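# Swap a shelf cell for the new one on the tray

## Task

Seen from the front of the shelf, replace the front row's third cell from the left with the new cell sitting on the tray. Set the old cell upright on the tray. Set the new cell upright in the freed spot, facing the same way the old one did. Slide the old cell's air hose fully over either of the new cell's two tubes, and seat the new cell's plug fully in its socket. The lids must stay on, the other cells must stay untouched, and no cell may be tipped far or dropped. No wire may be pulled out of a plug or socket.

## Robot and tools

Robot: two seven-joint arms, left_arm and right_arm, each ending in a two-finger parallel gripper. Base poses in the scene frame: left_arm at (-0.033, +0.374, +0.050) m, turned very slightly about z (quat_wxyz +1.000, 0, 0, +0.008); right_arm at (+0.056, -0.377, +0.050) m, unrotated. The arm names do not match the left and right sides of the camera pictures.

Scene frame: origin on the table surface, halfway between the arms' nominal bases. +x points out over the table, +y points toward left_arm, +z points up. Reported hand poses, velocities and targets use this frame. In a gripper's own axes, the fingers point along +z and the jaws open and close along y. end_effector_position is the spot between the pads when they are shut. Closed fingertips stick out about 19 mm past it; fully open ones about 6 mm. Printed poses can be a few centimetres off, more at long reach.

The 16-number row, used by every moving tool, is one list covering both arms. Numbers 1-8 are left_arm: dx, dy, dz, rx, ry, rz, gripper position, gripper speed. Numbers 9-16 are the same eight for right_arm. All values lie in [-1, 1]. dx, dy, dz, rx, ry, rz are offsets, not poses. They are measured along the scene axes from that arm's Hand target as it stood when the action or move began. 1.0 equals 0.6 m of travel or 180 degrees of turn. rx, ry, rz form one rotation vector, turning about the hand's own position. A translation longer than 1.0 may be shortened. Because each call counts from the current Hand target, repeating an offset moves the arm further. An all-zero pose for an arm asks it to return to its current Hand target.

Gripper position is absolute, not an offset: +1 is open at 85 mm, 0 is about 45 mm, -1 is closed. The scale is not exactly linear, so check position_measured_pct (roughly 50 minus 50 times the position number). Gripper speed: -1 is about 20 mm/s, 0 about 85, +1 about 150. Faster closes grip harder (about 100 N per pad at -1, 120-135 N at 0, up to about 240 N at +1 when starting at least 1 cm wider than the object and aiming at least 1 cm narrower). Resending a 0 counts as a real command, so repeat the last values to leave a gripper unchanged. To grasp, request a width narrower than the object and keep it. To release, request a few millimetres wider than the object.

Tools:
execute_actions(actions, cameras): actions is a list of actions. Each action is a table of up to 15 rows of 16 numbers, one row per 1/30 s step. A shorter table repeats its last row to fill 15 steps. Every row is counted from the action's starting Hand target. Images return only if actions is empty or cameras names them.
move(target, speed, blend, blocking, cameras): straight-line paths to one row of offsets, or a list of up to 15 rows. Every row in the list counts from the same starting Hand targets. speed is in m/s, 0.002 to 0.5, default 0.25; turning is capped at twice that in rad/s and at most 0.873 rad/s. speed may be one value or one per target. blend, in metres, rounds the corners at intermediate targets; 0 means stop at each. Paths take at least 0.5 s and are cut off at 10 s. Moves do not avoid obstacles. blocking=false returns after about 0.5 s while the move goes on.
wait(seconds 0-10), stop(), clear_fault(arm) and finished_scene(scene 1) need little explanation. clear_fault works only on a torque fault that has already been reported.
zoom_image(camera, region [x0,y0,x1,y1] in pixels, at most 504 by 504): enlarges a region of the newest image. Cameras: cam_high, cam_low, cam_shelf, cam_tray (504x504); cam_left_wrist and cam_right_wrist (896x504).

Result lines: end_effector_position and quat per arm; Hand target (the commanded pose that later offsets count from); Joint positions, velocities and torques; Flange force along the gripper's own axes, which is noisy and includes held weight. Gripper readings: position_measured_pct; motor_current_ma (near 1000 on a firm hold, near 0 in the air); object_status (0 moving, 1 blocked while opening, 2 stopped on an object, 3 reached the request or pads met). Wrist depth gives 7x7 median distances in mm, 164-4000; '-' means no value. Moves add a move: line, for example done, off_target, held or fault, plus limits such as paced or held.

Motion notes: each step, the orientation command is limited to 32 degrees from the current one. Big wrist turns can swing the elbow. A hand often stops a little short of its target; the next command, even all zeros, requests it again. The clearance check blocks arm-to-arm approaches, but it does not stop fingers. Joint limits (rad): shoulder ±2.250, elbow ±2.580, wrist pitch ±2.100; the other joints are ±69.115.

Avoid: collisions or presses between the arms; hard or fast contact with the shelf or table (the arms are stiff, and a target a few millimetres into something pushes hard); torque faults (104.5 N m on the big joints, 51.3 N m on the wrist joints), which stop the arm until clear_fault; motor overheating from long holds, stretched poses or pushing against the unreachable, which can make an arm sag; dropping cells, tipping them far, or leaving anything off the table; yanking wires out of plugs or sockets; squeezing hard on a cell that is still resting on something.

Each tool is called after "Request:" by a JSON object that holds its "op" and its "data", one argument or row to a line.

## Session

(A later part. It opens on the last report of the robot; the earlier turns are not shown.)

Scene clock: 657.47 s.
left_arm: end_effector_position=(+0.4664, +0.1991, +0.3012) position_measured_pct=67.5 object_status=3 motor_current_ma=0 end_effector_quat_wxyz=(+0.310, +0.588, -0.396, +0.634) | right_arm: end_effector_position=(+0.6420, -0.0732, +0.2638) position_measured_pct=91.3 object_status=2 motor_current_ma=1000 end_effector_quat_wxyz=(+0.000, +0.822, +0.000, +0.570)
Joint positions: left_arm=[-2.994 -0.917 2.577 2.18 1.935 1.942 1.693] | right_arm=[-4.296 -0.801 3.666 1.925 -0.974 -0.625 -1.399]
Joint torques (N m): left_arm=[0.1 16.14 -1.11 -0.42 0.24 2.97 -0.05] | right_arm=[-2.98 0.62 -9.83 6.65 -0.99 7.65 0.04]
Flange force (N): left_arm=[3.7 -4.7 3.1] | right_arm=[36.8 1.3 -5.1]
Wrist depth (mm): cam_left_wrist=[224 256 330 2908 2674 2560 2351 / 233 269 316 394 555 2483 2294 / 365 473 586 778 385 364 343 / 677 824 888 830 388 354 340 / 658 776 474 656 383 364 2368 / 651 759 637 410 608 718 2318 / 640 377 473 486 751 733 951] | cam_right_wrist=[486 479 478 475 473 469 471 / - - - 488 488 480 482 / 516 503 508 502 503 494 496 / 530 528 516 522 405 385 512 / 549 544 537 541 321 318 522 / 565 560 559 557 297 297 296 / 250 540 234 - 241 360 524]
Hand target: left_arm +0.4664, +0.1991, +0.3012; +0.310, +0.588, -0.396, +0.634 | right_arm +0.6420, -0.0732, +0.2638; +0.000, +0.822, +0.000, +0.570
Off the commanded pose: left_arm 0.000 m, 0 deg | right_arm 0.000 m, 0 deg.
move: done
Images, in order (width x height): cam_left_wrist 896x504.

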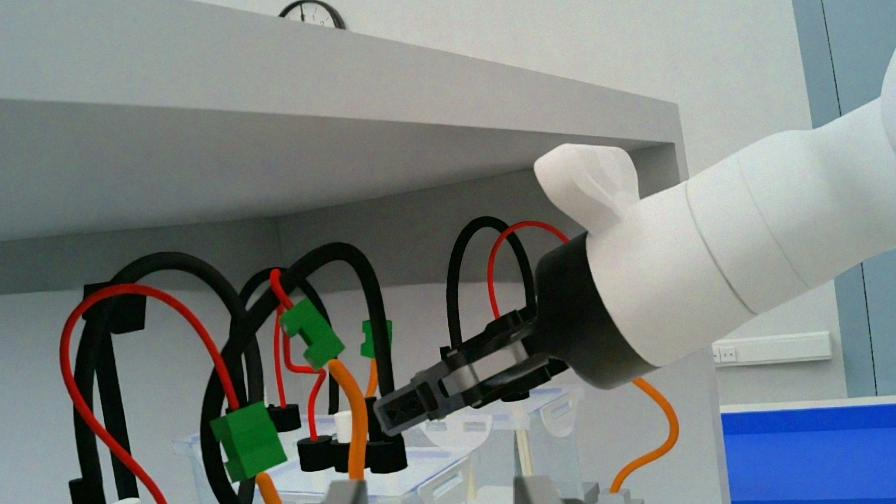

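Request:
{"op": "move", "data": {
  "target": [
    [0,0,0,0,0,0,-0.35,-1,0,0,0.0045,0,0,0,-0.9,-1],
    [0,0,0,0,0,0,-0.35,-1,0,0,0.0045,0,0,0,-0.55,-1]
  ],
  "cameras": ["cam_left_wrist"],
  "speed": 0.01
}}

Request:
{"op": "zoom_image", "data": {
  "camera": "cam_left_wrist",
  "region": [360, 370, 430, 480]
}}

Scene clock: 659.50 s.
left_arm: end_effector_position=(+0.4664, +0.1991, +0.3012) position_measured_pct=67.5 object_status=3 motor_current_ma=0 end_effector_quat_wxyz=(+0.310, +0.588, -0.396, +0.634) | right_arm: end_effector_position=(+0.6420, -0.0732, +0.2665) position_measured_pct=77.5 object_status=0 motor_current_ma=0 end_effector_quat_wxyz=(+0.000, +0.822, +0.000, +0.570)
Joint positions: left_arm=[-2.994 -0.917 2.577 2.18 1.935 1.942 1.693] | right_arm=[-4.298 -0.795 3.67 1.924 -0.978 -0.62 -1.391]
Joint torques (N m): left_arm=[0.07 16.13 -1.07 -0.39 0.24 3 -0.05] | right_arm=[-0.71 17.19 1.84 -6.43 -0.02 -2.79 0]
Flange force (N): left_arm=[3.8 -4.8 3.2] | right_arm=[4.6 2.5 -2.0]
Wrist depth (mm): cam_left_wrist=[225 256 330 2883 2740 2531 2326 / 233 269 316 394 564 2502 2343 / 365 473 588 771 387 360 341 / 678 824 884 826 387 352 340 / 655 785 474 659 382 365 2385 / 653 757 625 402 608 718 2318 / 641 375 471 488 749 735 962] | cam_right_wrist=[- 484 479 476 472 468 471 / - - - 487 490 483 485 / 520 506 508 509 505 496 501 / 535 530 203 527 397 378 514 / 552 547 543 538 316 316 525 / 568 565 557 558 298 297 341 / 250 518 232 - 238 366 520]
Hand target: left_arm +0.4664, +0.1991, +0.3012; +0.310, +0.588, -0.396, +0.634 | right_arm +0.6420, -0.0732, +0.2665; +0.000, +0.822, +0.000, +0.570
Off the commanded pose: left_arm 0.000 m, 0 deg | right_arm 0.000 m, 0 deg.
move: done
Images, in order (width x height): cam_left_wrist 896x504.

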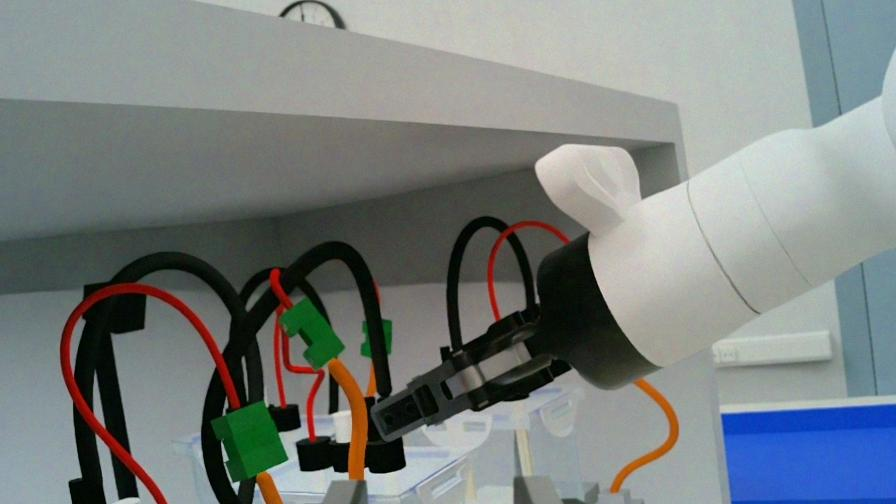

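Scaled by 4.582 from the camera's 896x504 image, which has a finer 1280x720 frame.

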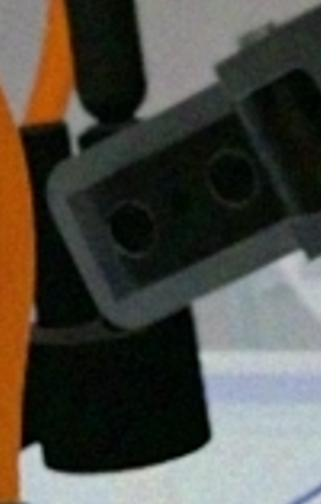

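Request:
{"op": "move", "data": {
  "target": [
    [0,0,0,0,0,0,-0.35,-1,-0.125,0,0.0455,0,0,0,-0.55,-1]
  ],
  "cameras": ["cam_left_wrist","cam_shelf","cam_low"],
  "speed": 0.03
}}

Request:
{"op": "zoom_image", "data": {
  "camera": "cam_left_wrist",
  "region": [290, 280, 470, 490]
}}

Request:
{"op": "zoom_image", "data": {
  "camera": "cam_shelf",
  "region": [210, 110, 400, 450]
}}

Scene clock: 662.97 s.
left_arm: end_effector_position=(+0.4664, +0.1991, +0.3012) position_measured_pct=67.5 object_status=3 motor_current_ma=0 end_effector_quat_wxyz=(+0.310, +0.588, -0.396, +0.634) | right_arm: end_effector_position=(+0.5670, -0.0732, +0.2938) position_measured_pct=77.5 object_status=3 motor_current_ma=0 end_effector_quat_wxyz=(+0.000, +0.822, +0.000, +0.570)
Joint positions: left_arm=[-2.994 -0.917 2.577 2.18 1.935 1.942 1.693] | right_arm=[-4.484 -0.676 3.702 2.072 -1.134 -0.679 -1.302]
Joint torques (N m): left_arm=[0.1 16.15 -1.09 -0.4 0.24 2.98 -0.04] | right_arm=[-0.75 14.54 1.26 -6.07 0.18 -2.73 -0.04]
Flange force (N): left_arm=[3.7 -4.7 3.1] | right_arm=[4.8 3.9 -0.9]
Wrist depth (mm): cam_left_wrist=[225 256 330 2921 2798 2502 2326 / 233 269 316 393 559 353 331 / 366 472 588 787 739 355 324 / 684 815 886 831 747 349 333 / 655 782 477 799 367 705 2360 / 649 750 635 638 738 722 2310 / 641 375 475 488 743 734 949] | cam_right_wrist=[558 551 554 549 547 543 536 / 575 194 564 565 565 558 557 / 203 596 253 579 582 579 570 / 196 610 606 603 473 590 584 / 192 635 626 617 391 390 606 / 226 647 334 323 455 631 334 / 271 565 293 263 292 495 292]
Hand target: left_arm +0.4664, +0.1991, +0.3012; +0.310, +0.588, -0.396, +0.634 | right_arm +0.5670, -0.0732, +0.2938; +0.000, +0.822, +0.000, +0.570
Off the commanded pose: left_arm 0.000 m, 0 deg | right_arm 0.000 m, 0 deg.
move: done
Images, in order (width x height): cam_low 504x504, cam_shelf 504x504, cam_left_wrist 896x504.

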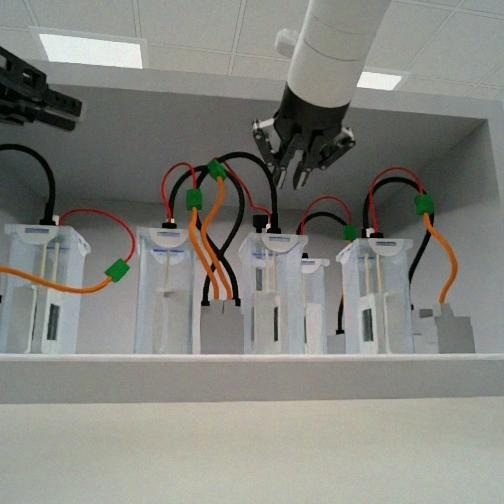

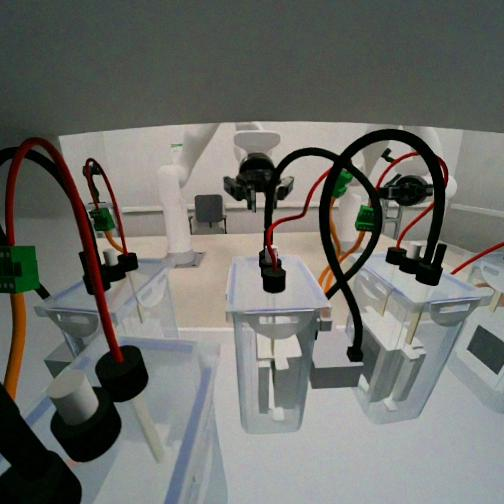

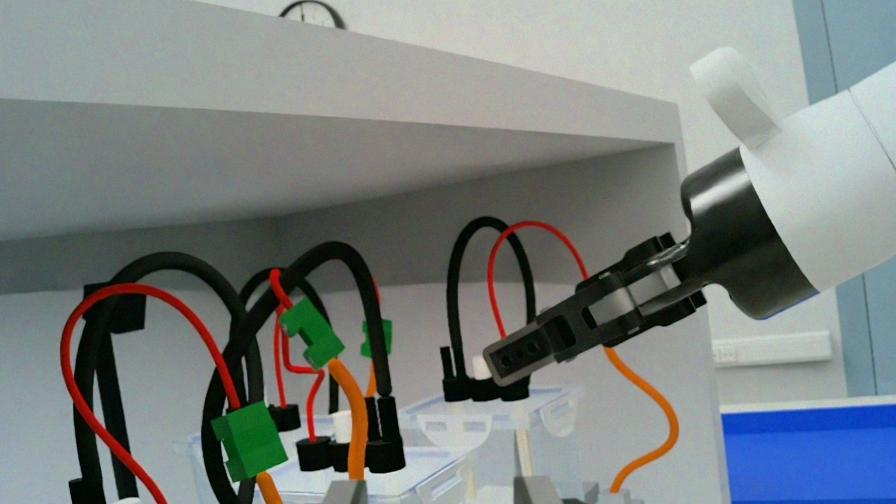

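Scaled by 2.400 from the camera's 896x504 image, which has a finer 1280x720 frame.

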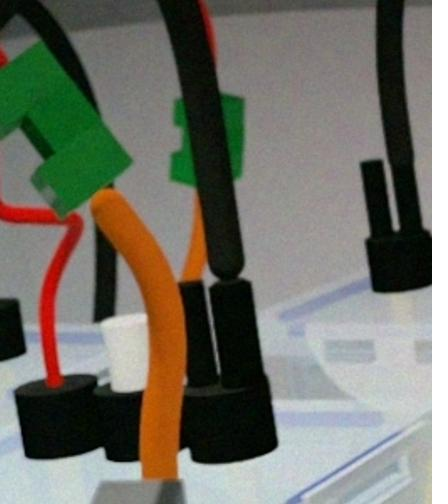

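Scaled by 1.482 from the camera's 504x504 image, which has a finer 720x720 frame.

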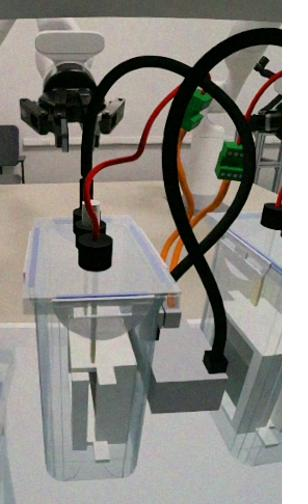

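Request:
{"op": "move", "data": {
  "target": [
    [0,0,0,0,0,0,-0.35,-1,-0.145,0,0.0,0,0,0,-0.55,-1],
    [0,0,0,0,0,0,-0.35,-1,-0.145,0,-0.2,0,-0.114,0,-0.55,-1],
    [0,0,0,0,0,0,-0.35,-1,-0.0937,0,-0.2,0,-0.114,0,-0.55,-1]
  ],
  "cameras": ["cam_right_wrist"],
  "speed": 0.08
}}

Scene clock: 667.90 s.
left_arm: end_effector_position=(+0.4664, +0.1991, +0.3012) position_measured_pct=67.5 object_status=3 motor_current_ma=0 end_effector_quat_wxyz=(+0.310, +0.588, -0.396, +0.634) | right_arm: end_effector_position=(+0.5107, -0.0732, +0.1738) position_measured_pct=77.5 object_status=3 motor_current_ma=0 end_effector_quat_wxyz=(+0.000, +0.707, +0.000, +0.707)
Joint positions: left_arm=[-2.994 -0.917 2.577 2.18 1.935 1.942 1.693] | right_arm=[-4.638 -1.309 3.605 2.103 -1.247 -1.199 -1.919]
Joint torques (N m): left_arm=[0.11 16.15 -1.1 -0.41 0.25 2.99 -0.06] | right_arm=[-0.78 15.95 3.31 1.18 -1.21 -2.81 -0.02]
Flange force (N): left_arm=[3.8 -4.8 3.1] | right_arm=[5.4 1.5 5.5]
Wrist depth (mm): cam_left_wrist=[225 256 330 2921 2674 2521 2368 / 232 269 316 393 558 2474 2318 / 365 471 586 787 744 2521 2343 / 678 816 885 827 751 726 2411 / 658 782 475 811 749 724 2376 / 651 754 634 640 743 717 2335 / 641 375 474 488 748 731 946] | cam_right_wrist=[299 657 651 627 645 640 633 / 281 660 653 652 648 642 411 / 276 660 652 295 646 643 415 / 253 350 350 294 423 641 319 / 237 348 656 266 451 642 462 / 666 658 653 653 649 644 639 / 238 349 655 332 625 483 363]
Hand target: left_arm +0.4664, +0.1991, +0.3012; +0.310, +0.588, -0.396, +0.634 | right_arm +0.5108, -0.0732, +0.1738; +0.000, +0.707, +0.000, +0.707
Off the commanded pose: left_arm 0.000 m, 0 deg | right_arm 0.000 m, 0 deg.
move: done
Images, in order (width x height): cam_right_wrist 896x504.

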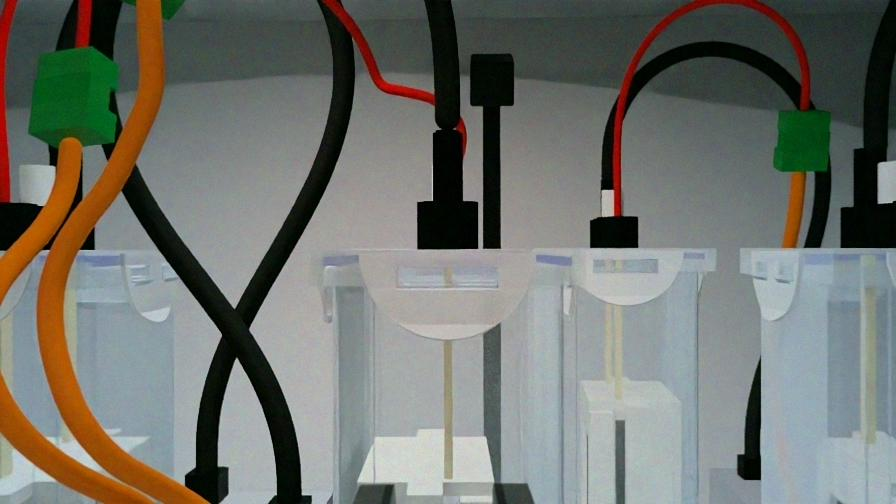

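Request:
{"op": "zoom_image", "data": {
  "camera": "cam_right_wrist",
  "region": [300, 190, 600, 360]
}}

Scaled by 1.680 from the camera's 896x504 image, which has a finer 1280x720 frame.

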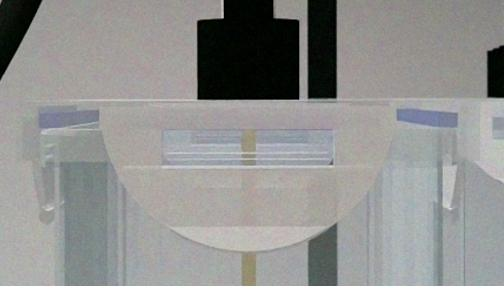

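Request:
{"op": "move", "data": {
  "target": [
    [0,0,0,0,0,0,-0.35,-1,0.0,0,0.0,0,0,0,0.95,-1],
    [0,0,0,0,0,0,-0.35,-1,0.22,-0.0002,0.0002,0,0,0,0.95,-1]
  ],
  "cameras": ["cam_right_wrist","cam_left_wrist","cam_shelf"],
  "speed": 0.04
}}

Scene clock: 676.50 s.
left_arm: end_effector_position=(+0.4664, +0.1991, +0.3012) position_measured_pct=67.5 object_status=3 motor_current_ma=0 end_effector_quat_wxyz=(+0.310, +0.588, -0.396, +0.634) | right_arm: end_effector_position=(+0.6427, -0.0733, +0.1739) position_measured_pct=2.2 object_status=3 motor_current_ma=0 end_effector_quat_wxyz=(+0.000, +0.707, +0.000, +0.707)
Joint positions: left_arm=[-2.994 -0.917 2.577 2.18 1.935 1.942 1.693] | right_arm=[-4.386 -1.336 3.724 1.87 -1.012 -1.086 -1.873]
Joint torques (N m): left_arm=[0.07 16.15 -1.09 -0.43 0.25 2.98 -0.04] | right_arm=[-0.73 18.52 4.31 -1.37 -1.08 -2.85 -0.01]
Flange force (N): left_arm=[3.8 -4.6 3.1] | right_arm=[5.2 3.1 2.9]
Wrist depth (mm): cam_left_wrist=[224 257 330 2870 2695 2521 2318 / 233 269 316 393 558 2531 2318 / 366 472 587 787 739 2483 2368 / 679 814 890 827 751 724 2326 / 655 781 476 812 753 723 2402 / 655 758 640 642 744 719 2326 / 643 376 475 488 758 383 947] | cam_right_wrist=[529 526 522 517 514 513 508 / 526 525 523 517 516 511 510 / 528 525 - 520 517 509 512 / 528 528 - - 355 315 508 / - - - 222 - - - / 218 - - - - 514 512 / 525 527 524 521 518 330 511]
Hand target: left_arm +0.4664, +0.1991, +0.3012; +0.310, +0.588, -0.396, +0.634 | right_arm +0.6428, -0.0733, +0.1739; +0.000, +0.707, +0.000, +0.707
Off the commanded pose: left_arm 0.000 m, 0 deg | right_arm 0.000 m, 0 deg.
move: done
Images, in order (width x height): cam_shelf 504x504, cam_left_wrist 896x504, cam_right_wrist 896x504.

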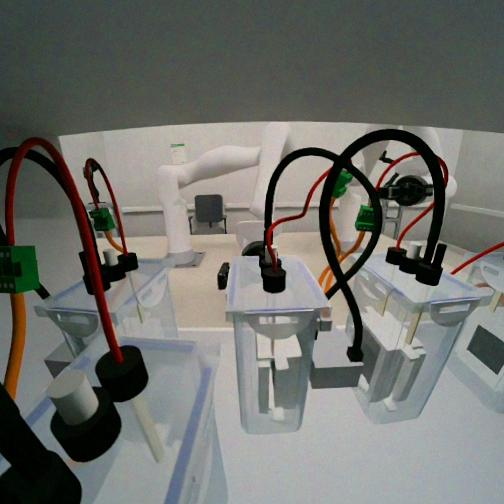

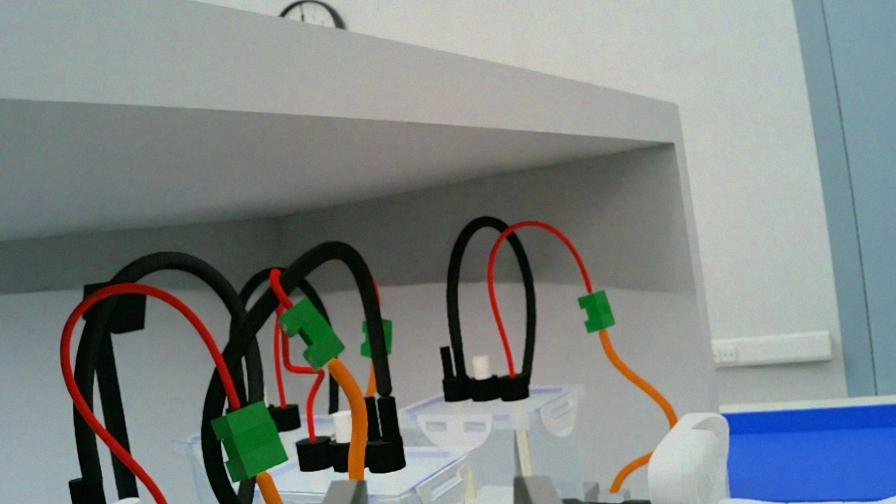

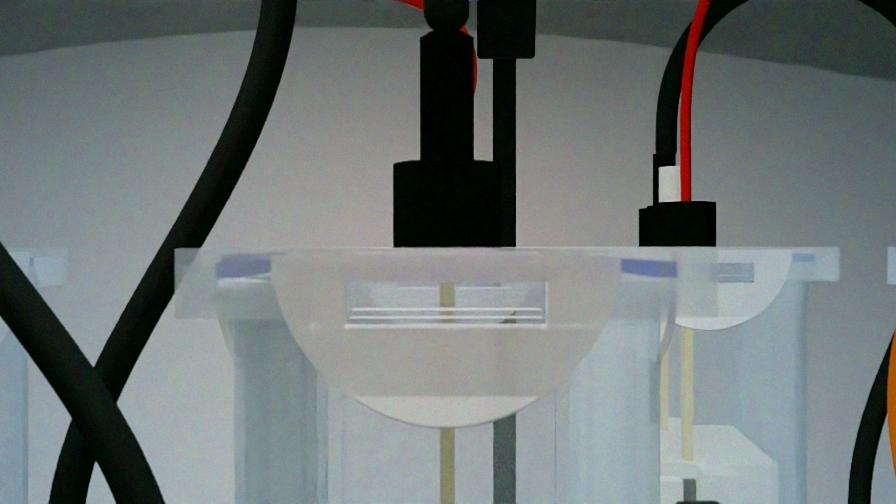

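Request:
{"op": "move", "data": {
  "target": [
    [0,0,0,0,0,0,-0.35,-1,0.058,0,0.0,0,0,0,0.95,-1],
    [0,0,0,0,0,0,-0.35,-1,0.058,0,0,0,0,0,0.79,-1]
  ],
  "cameras": ["cam_right_wrist","cam_shelf"],
  "speed": 0.03
}}

Scene clock: 679.20 s.
left_arm: end_effector_position=(+0.4664, +0.1991, +0.3012) position_measured_pct=67.5 object_status=3 motor_current_ma=0 end_effector_quat_wxyz=(+0.310, +0.588, -0.396, +0.634) | right_arm: end_effector_position=(+0.6776, -0.0734, +0.1739) position_measured_pct=9.1 object_status=0 motor_current_ma=440 end_effector_quat_wxyz=(+0.000, +0.707, +0.000, +0.707)
Joint positions: left_arm=[-2.994 -0.917 2.577 2.18 1.935 1.942 1.693] | right_arm=[-4.325 -1.346 3.745 1.789 -0.972 -1.046 -1.85]
Joint torques (N m): left_arm=[0.09 16.15 -1.09 -0.43 0.25 2.98 -0.05] | right_arm=[-0.97 19.11 4.39 -3.84 -0.06 -2.7 0.26]
Flange force (N): left_arm=[3.7 -4.6 3.1] | right_arm=[6.6 6.5 -3.1]
Wrist depth (mm): cam_left_wrist=[224 256 330 2908 2695 2465 2310 / 233 269 316 393 560 2493 2318 / 366 472 588 788 746 2483 2326 / 683 819 882 825 752 728 2351 / 656 782 475 812 743 724 2420 / 649 756 639 644 742 720 2402 / 642 376 474 485 390 718 942] | cam_right_wrist=[494 489 485 484 479 479 476 / 494 490 485 483 - 477 476 / 493 491 - 484 - 316 474 / 492 491 - - - 281 474 / - - - - - - - / 494 491 - - - 477 - / 494 - - - - - 476]
Hand target: left_arm +0.4664, +0.1991, +0.3012; +0.310, +0.588, -0.396, +0.634 | right_arm +0.6776, -0.0733, +0.1739; +0.000, +0.707, +0.000, +0.707
Off the commanded pose: left_arm 0.000 m, 0 deg | right_arm 0.000 m, 0 deg.
move: done
Images, in order (width x height): cam_shelf 504x504, cam_right_wrist 896x504.

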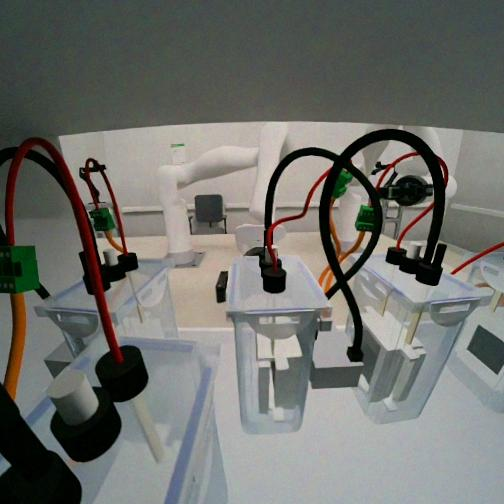

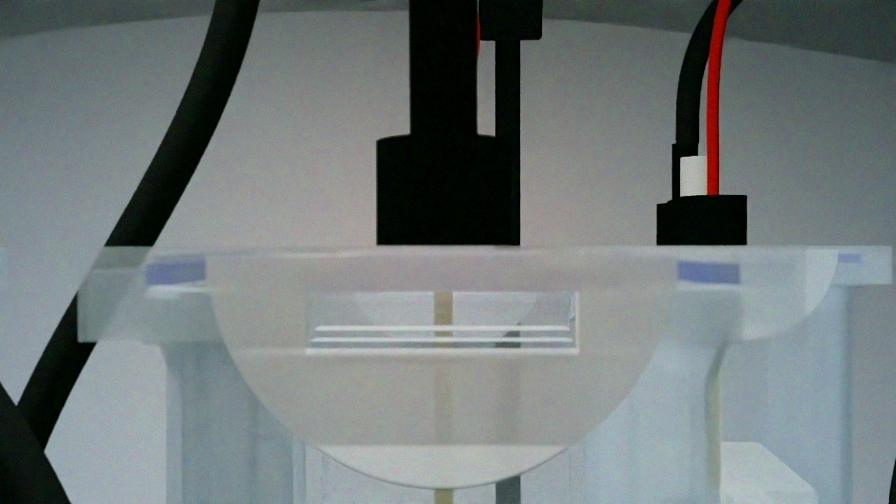

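Request:
{"op": "wait", "data": {
  "seconds": 0.7
}}

Request:
{"op": "move", "data": {
  "target": [
    [0,0,0,0,0,0,-0.35,-1,-0.008,0,0.0,0,0,0,0.79,-1]
  ],
  "cameras": ["cam_right_wrist","cam_shelf"],
  "speed": 0.01
}}

Scene clock: 680.17 s.
left_arm: end_effector_position=(+0.4664, +0.1991, +0.3012) position_measured_pct=67.5 object_status=3 motor_current_ma=0 end_effector_quat_wxyz=(+0.310, +0.588, -0.396, +0.634) | right_arm: end_effector_position=(+0.6776, -0.0733, +0.1739) position_measured_pct=10.0 object_status=2 motor_current_ma=1000 end_effector_quat_wxyz=(+0.000, +0.707, +0.000, +0.707)
Joint positions: left_arm=[-2.994 -0.917 2.577 2.18 1.935 1.942 1.693] | right_arm=[-4.325 -1.346 3.745 1.789 -0.972 -1.046 -1.85]
Joint torques (N m): left_arm=[0.09 16.13 -1.07 -0.41 0.22 2.96 -0.03] | right_arm=[-0.79 18.93 4.43 -3.67 -0.11 -2.55 0.29]
Flange force (N): left_arm=[3.8 -4.7 3.1] | right_arm=[6.8 6.3 -3.2]
Wrist depth (mm): cam_left_wrist=[224 256 330 2921 2706 2570 2376 / 233 269 316 392 561 2521 2302 / 366 472 585 786 744 2376 2351 / 681 816 885 835 748 726 2368 / 656 785 474 817 746 725 2402 / 649 753 637 641 740 718 2294 / 644 375 473 488 390 712 943] | cam_right_wrist=[493 488 485 485 478 477 475 / 492 490 486 485 - 479 475 / 493 490 - 484 - 316 476 / 492 492 - - - 280 472 / - - - - - - - / 494 492 - - - 478 - / 492 - - - - 285 476]
Hand target: left_arm +0.4664, +0.1991, +0.3012; +0.310, +0.588, -0.396, +0.634 | right_arm +0.6776, -0.0733, +0.1739; +0.000, +0.707, +0.000, +0.707
Tool commands: left_gripper/position=-0.35 left_gripper/speed=-1.0 right_gripper/position=+0.79 right_gripper/speed=-1.0
Off the commanded pose: left_arm 0.000 m, 0 deg | right_arm 0.000 m, 0 deg.
wait: 0.70 s; at rest by 0.03 s

Scene clock: 680.87 s.
left_arm: end_effector_position=(+0.4664, +0.1991, +0.3012) position_measured_pct=67.5 object_status=3 motor_current_ma=0 end_effector_quat_wxyz=(+0.310, +0.588, -0.396, +0.634) | right_arm: end_effector_position=(+0.6728, -0.0733, +0.1739) position_measured_pct=10.0 object_status=2 motor_current_ma=1000 end_effector_quat_wxyz=(+0.000, +0.707, +0.000, +0.707)
Joint positions: left_arm=[-2.994 -0.917 2.577 2.18 1.935 1.942 1.693] | right_arm=[-4.333 -1.345 3.743 1.801 -0.977 -1.052 -1.853]
Joint torques (N m): left_arm=[0.08 16.15 -1.09 -0.42 0.25 3 -0.05] | right_arm=[-2.38 19.1 4.17 -1.07 -0.73 -3.23 0.51]
Flange force (N): left_arm=[3.8 -4.7 3.1] | right_arm=[3.7 3.3 7.2]
Wrist depth (mm): cam_left_wrist=[225 256 330 2921 2740 2570 2343 / 233 269 316 393 561 2483 2294 / 366 473 588 787 742 2465 2385 / 678 820 879 829 745 728 2429 / 658 757 470 806 749 726 2394 / 653 758 628 642 737 718 2385 / 642 376 470 481 630 718 950] | cam_right_wrist=[499 494 493 490 484 483 479 / 499 492 490 489 - 482 480 / 498 495 - 488 - 483 479 / 499 495 - - - 287 479 / - - - - - - - / 499 496 - - - 484 - / 499 - - - - - 481]
Hand target: left_arm +0.4664, +0.1991, +0.3012; +0.310, +0.588, -0.396, +0.634 | right_arm +0.6728, -0.0733, +0.1739; +0.000, +0.707, +0.000, +0.707
Off the commanded pose: left_arm 0.000 m, 0 deg | right_arm 0.000 m, 0 deg.
move: done
Images, in order (width x height): cam_shelf 504x504, cam_right_wrist 896x504.

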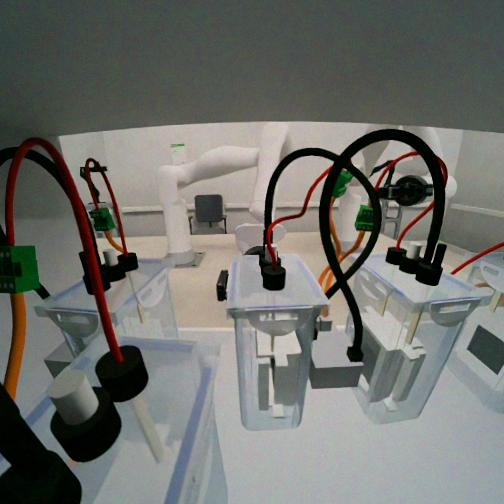

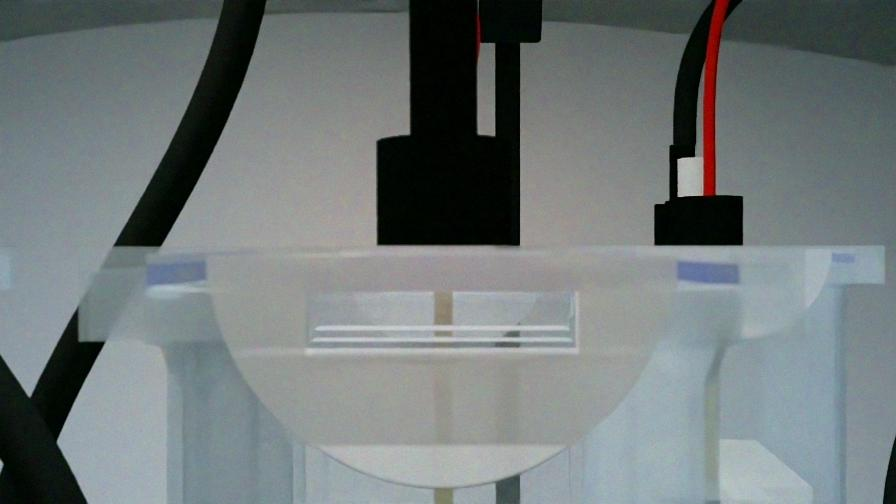

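Cell is back at its place. Releasing and retreating.

Request:
{"op": "move", "data": {
  "target": [
    [0,0,0,0,0,0,-0.35,-1,0,0,0,0,0,0,0.95,-1],
    [0,0,0,0,0,0,-0.35,-1,-0.27,0,0,0,0,0,0.95,-1],
    [-0.2,0.15,0,0,0,0,-0.35,-1,-0.5,-0.1,0.1,0,0,0,0.95,-1]
  ],
  "cameras": ["all"],
  "speed": [0.02,0.05,0.12]
}}

Scene clock: 686.80 s.
left_arm: end_effector_position=(+0.3464, +0.2891, +0.3012) position_measured_pct=67.5 object_status=3 motor_current_ma=0 end_effector_quat_wxyz=(+0.310, +0.588, -0.396, +0.634) | right_arm: end_effector_position=(+0.3728, -0.1333, +0.2339) position_measured_pct=2.2 object_status=3 motor_current_ma=0 end_effector_quat_wxyz=(+0.000, +0.707, +0.000, +0.707)
Joint positions: left_arm=[-3.317 -0.958 2.446 2.395 1.386 2.1 1.265] | right_arm=[-4.945 -1.168 3.457 2.457 -1.537 -1.265 -2.024]
Joint torques (N m): left_arm=[0.1 13.45 -0.71 2.44 -0.89 3.02 -0.08] | right_arm=[-0.71 12.5 1.25 4.01 -1.48 -2.67 0.01]
Flange force (N): left_arm=[4.0 -7.0 1.3] | right_arm=[6.0 -1.8 8.5]
Wrist depth (mm): cam_left_wrist=[3970 3684 3282 3055 2786 2652 2402 / 3947 3508 3282 3098 2821 2652 2411 / 361 431 549 735 872 2695 2447 / 796 960 1017 900 863 2729 2420 / 787 912 1006 927 868 2642 2456 / 792 767 641 775 866 1321 461 / 752 492 593 823 860 1033 975] | cam_right_wrist=[469 473 474 435 435 477 477 / 647 578 655 757 757 664 555 / 472 790 787 784 781 761 527 / 418 795 788 787 778 759 475 / 440 799 792 711 779 763 505 / 407 474 400 557 413 401 501 / 483 798 787 711 781 764 530]
Hand target: left_arm +0.3464, +0.2891, +0.3012; +0.310, +0.588, -0.396, +0.634 | right_arm +0.3728, -0.1333, +0.2339; +0.000, +0.707, +0.000, +0.707
Off the commanded pose: left_arm 0.000 m, 0 deg | right_arm 0.000 m, 0 deg.
joint sent to its limit (left arm) — joint 6 (wrist pitch), upper limit. The joint targets still meet the commanded pose.
move: done

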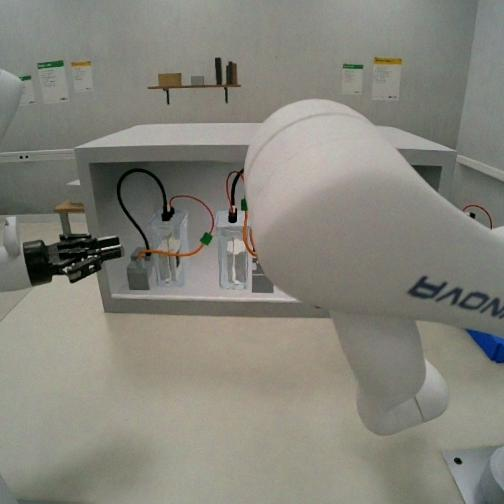

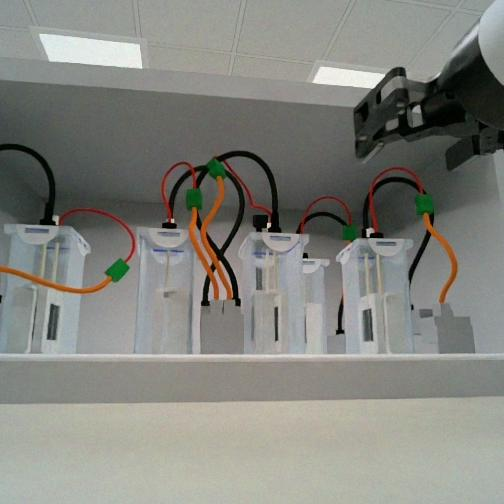

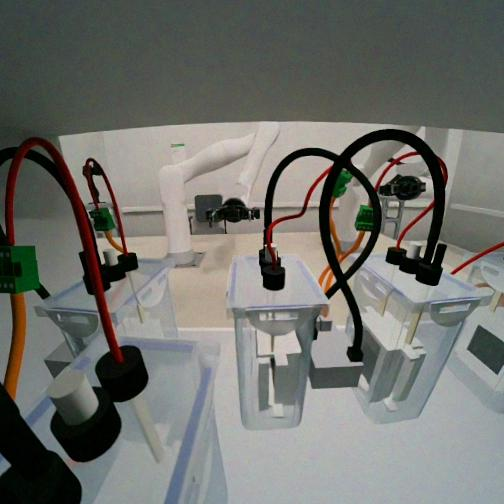

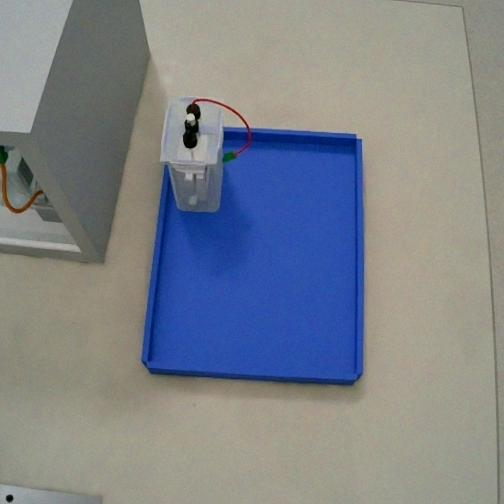

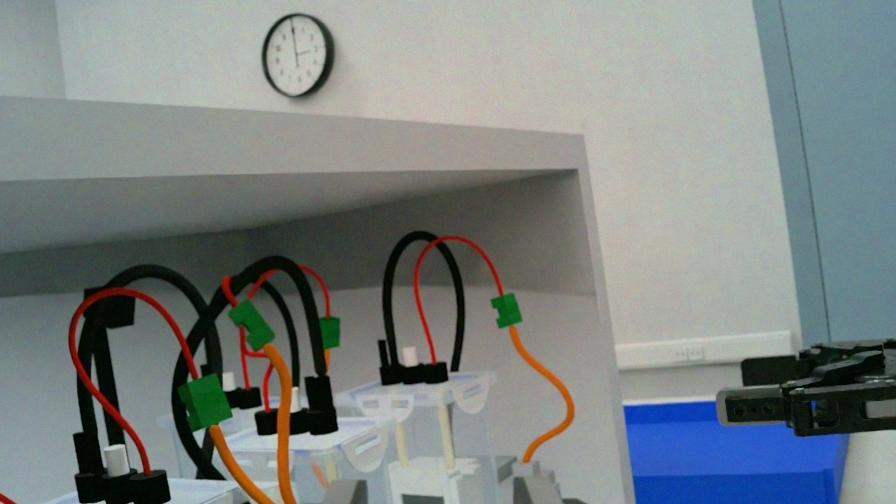

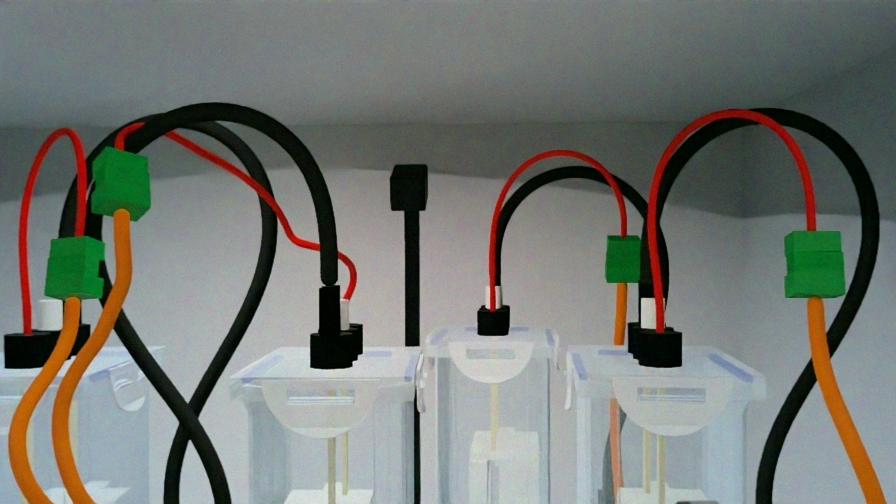

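Request:
{"op": "zoom_image", "data": {
  "camera": "cam_right_wrist",
  "region": [30, 100, 200, 320]
}}

Request:
{"op": "zoom_image", "data": {
  "camera": "cam_left_wrist",
  "region": [160, 240, 360, 450]
}}

Request:
{"op": "zoom_image", "data": {
  "camera": "cam_tray",
  "region": [130, 80, 270, 230]
}}

Scaled by 2.291 from the camera's 896x504 image, which has a finer 1280x720 frame.

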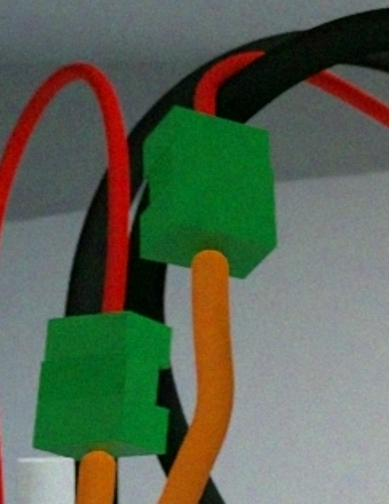

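Scaled by 2.400 from the camera's 896x504 image, which has a finer 1280x720 frame.

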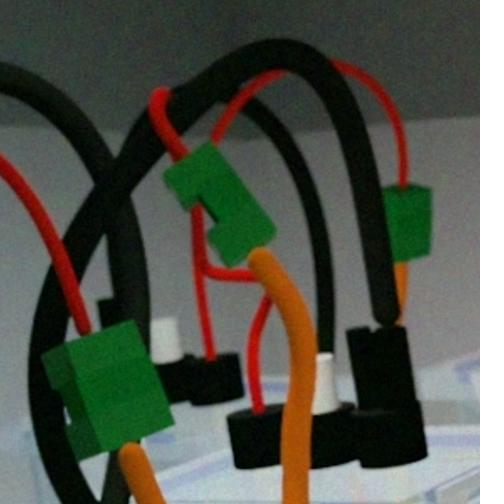

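Scaled by 3.360 from the camera's 504x504 image, which has a finer 720x720 frame.

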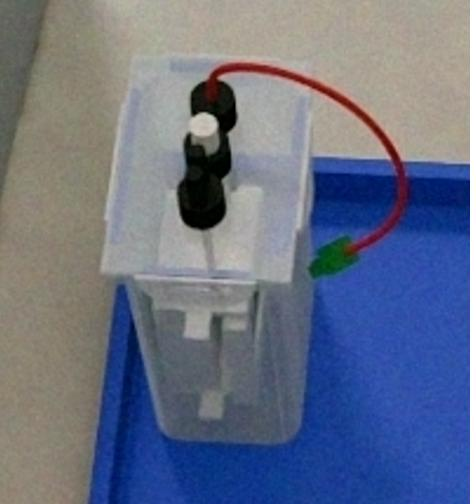

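Request:
{"op": "finished_scene", "data": {

}}

The scene is finished: the task was done.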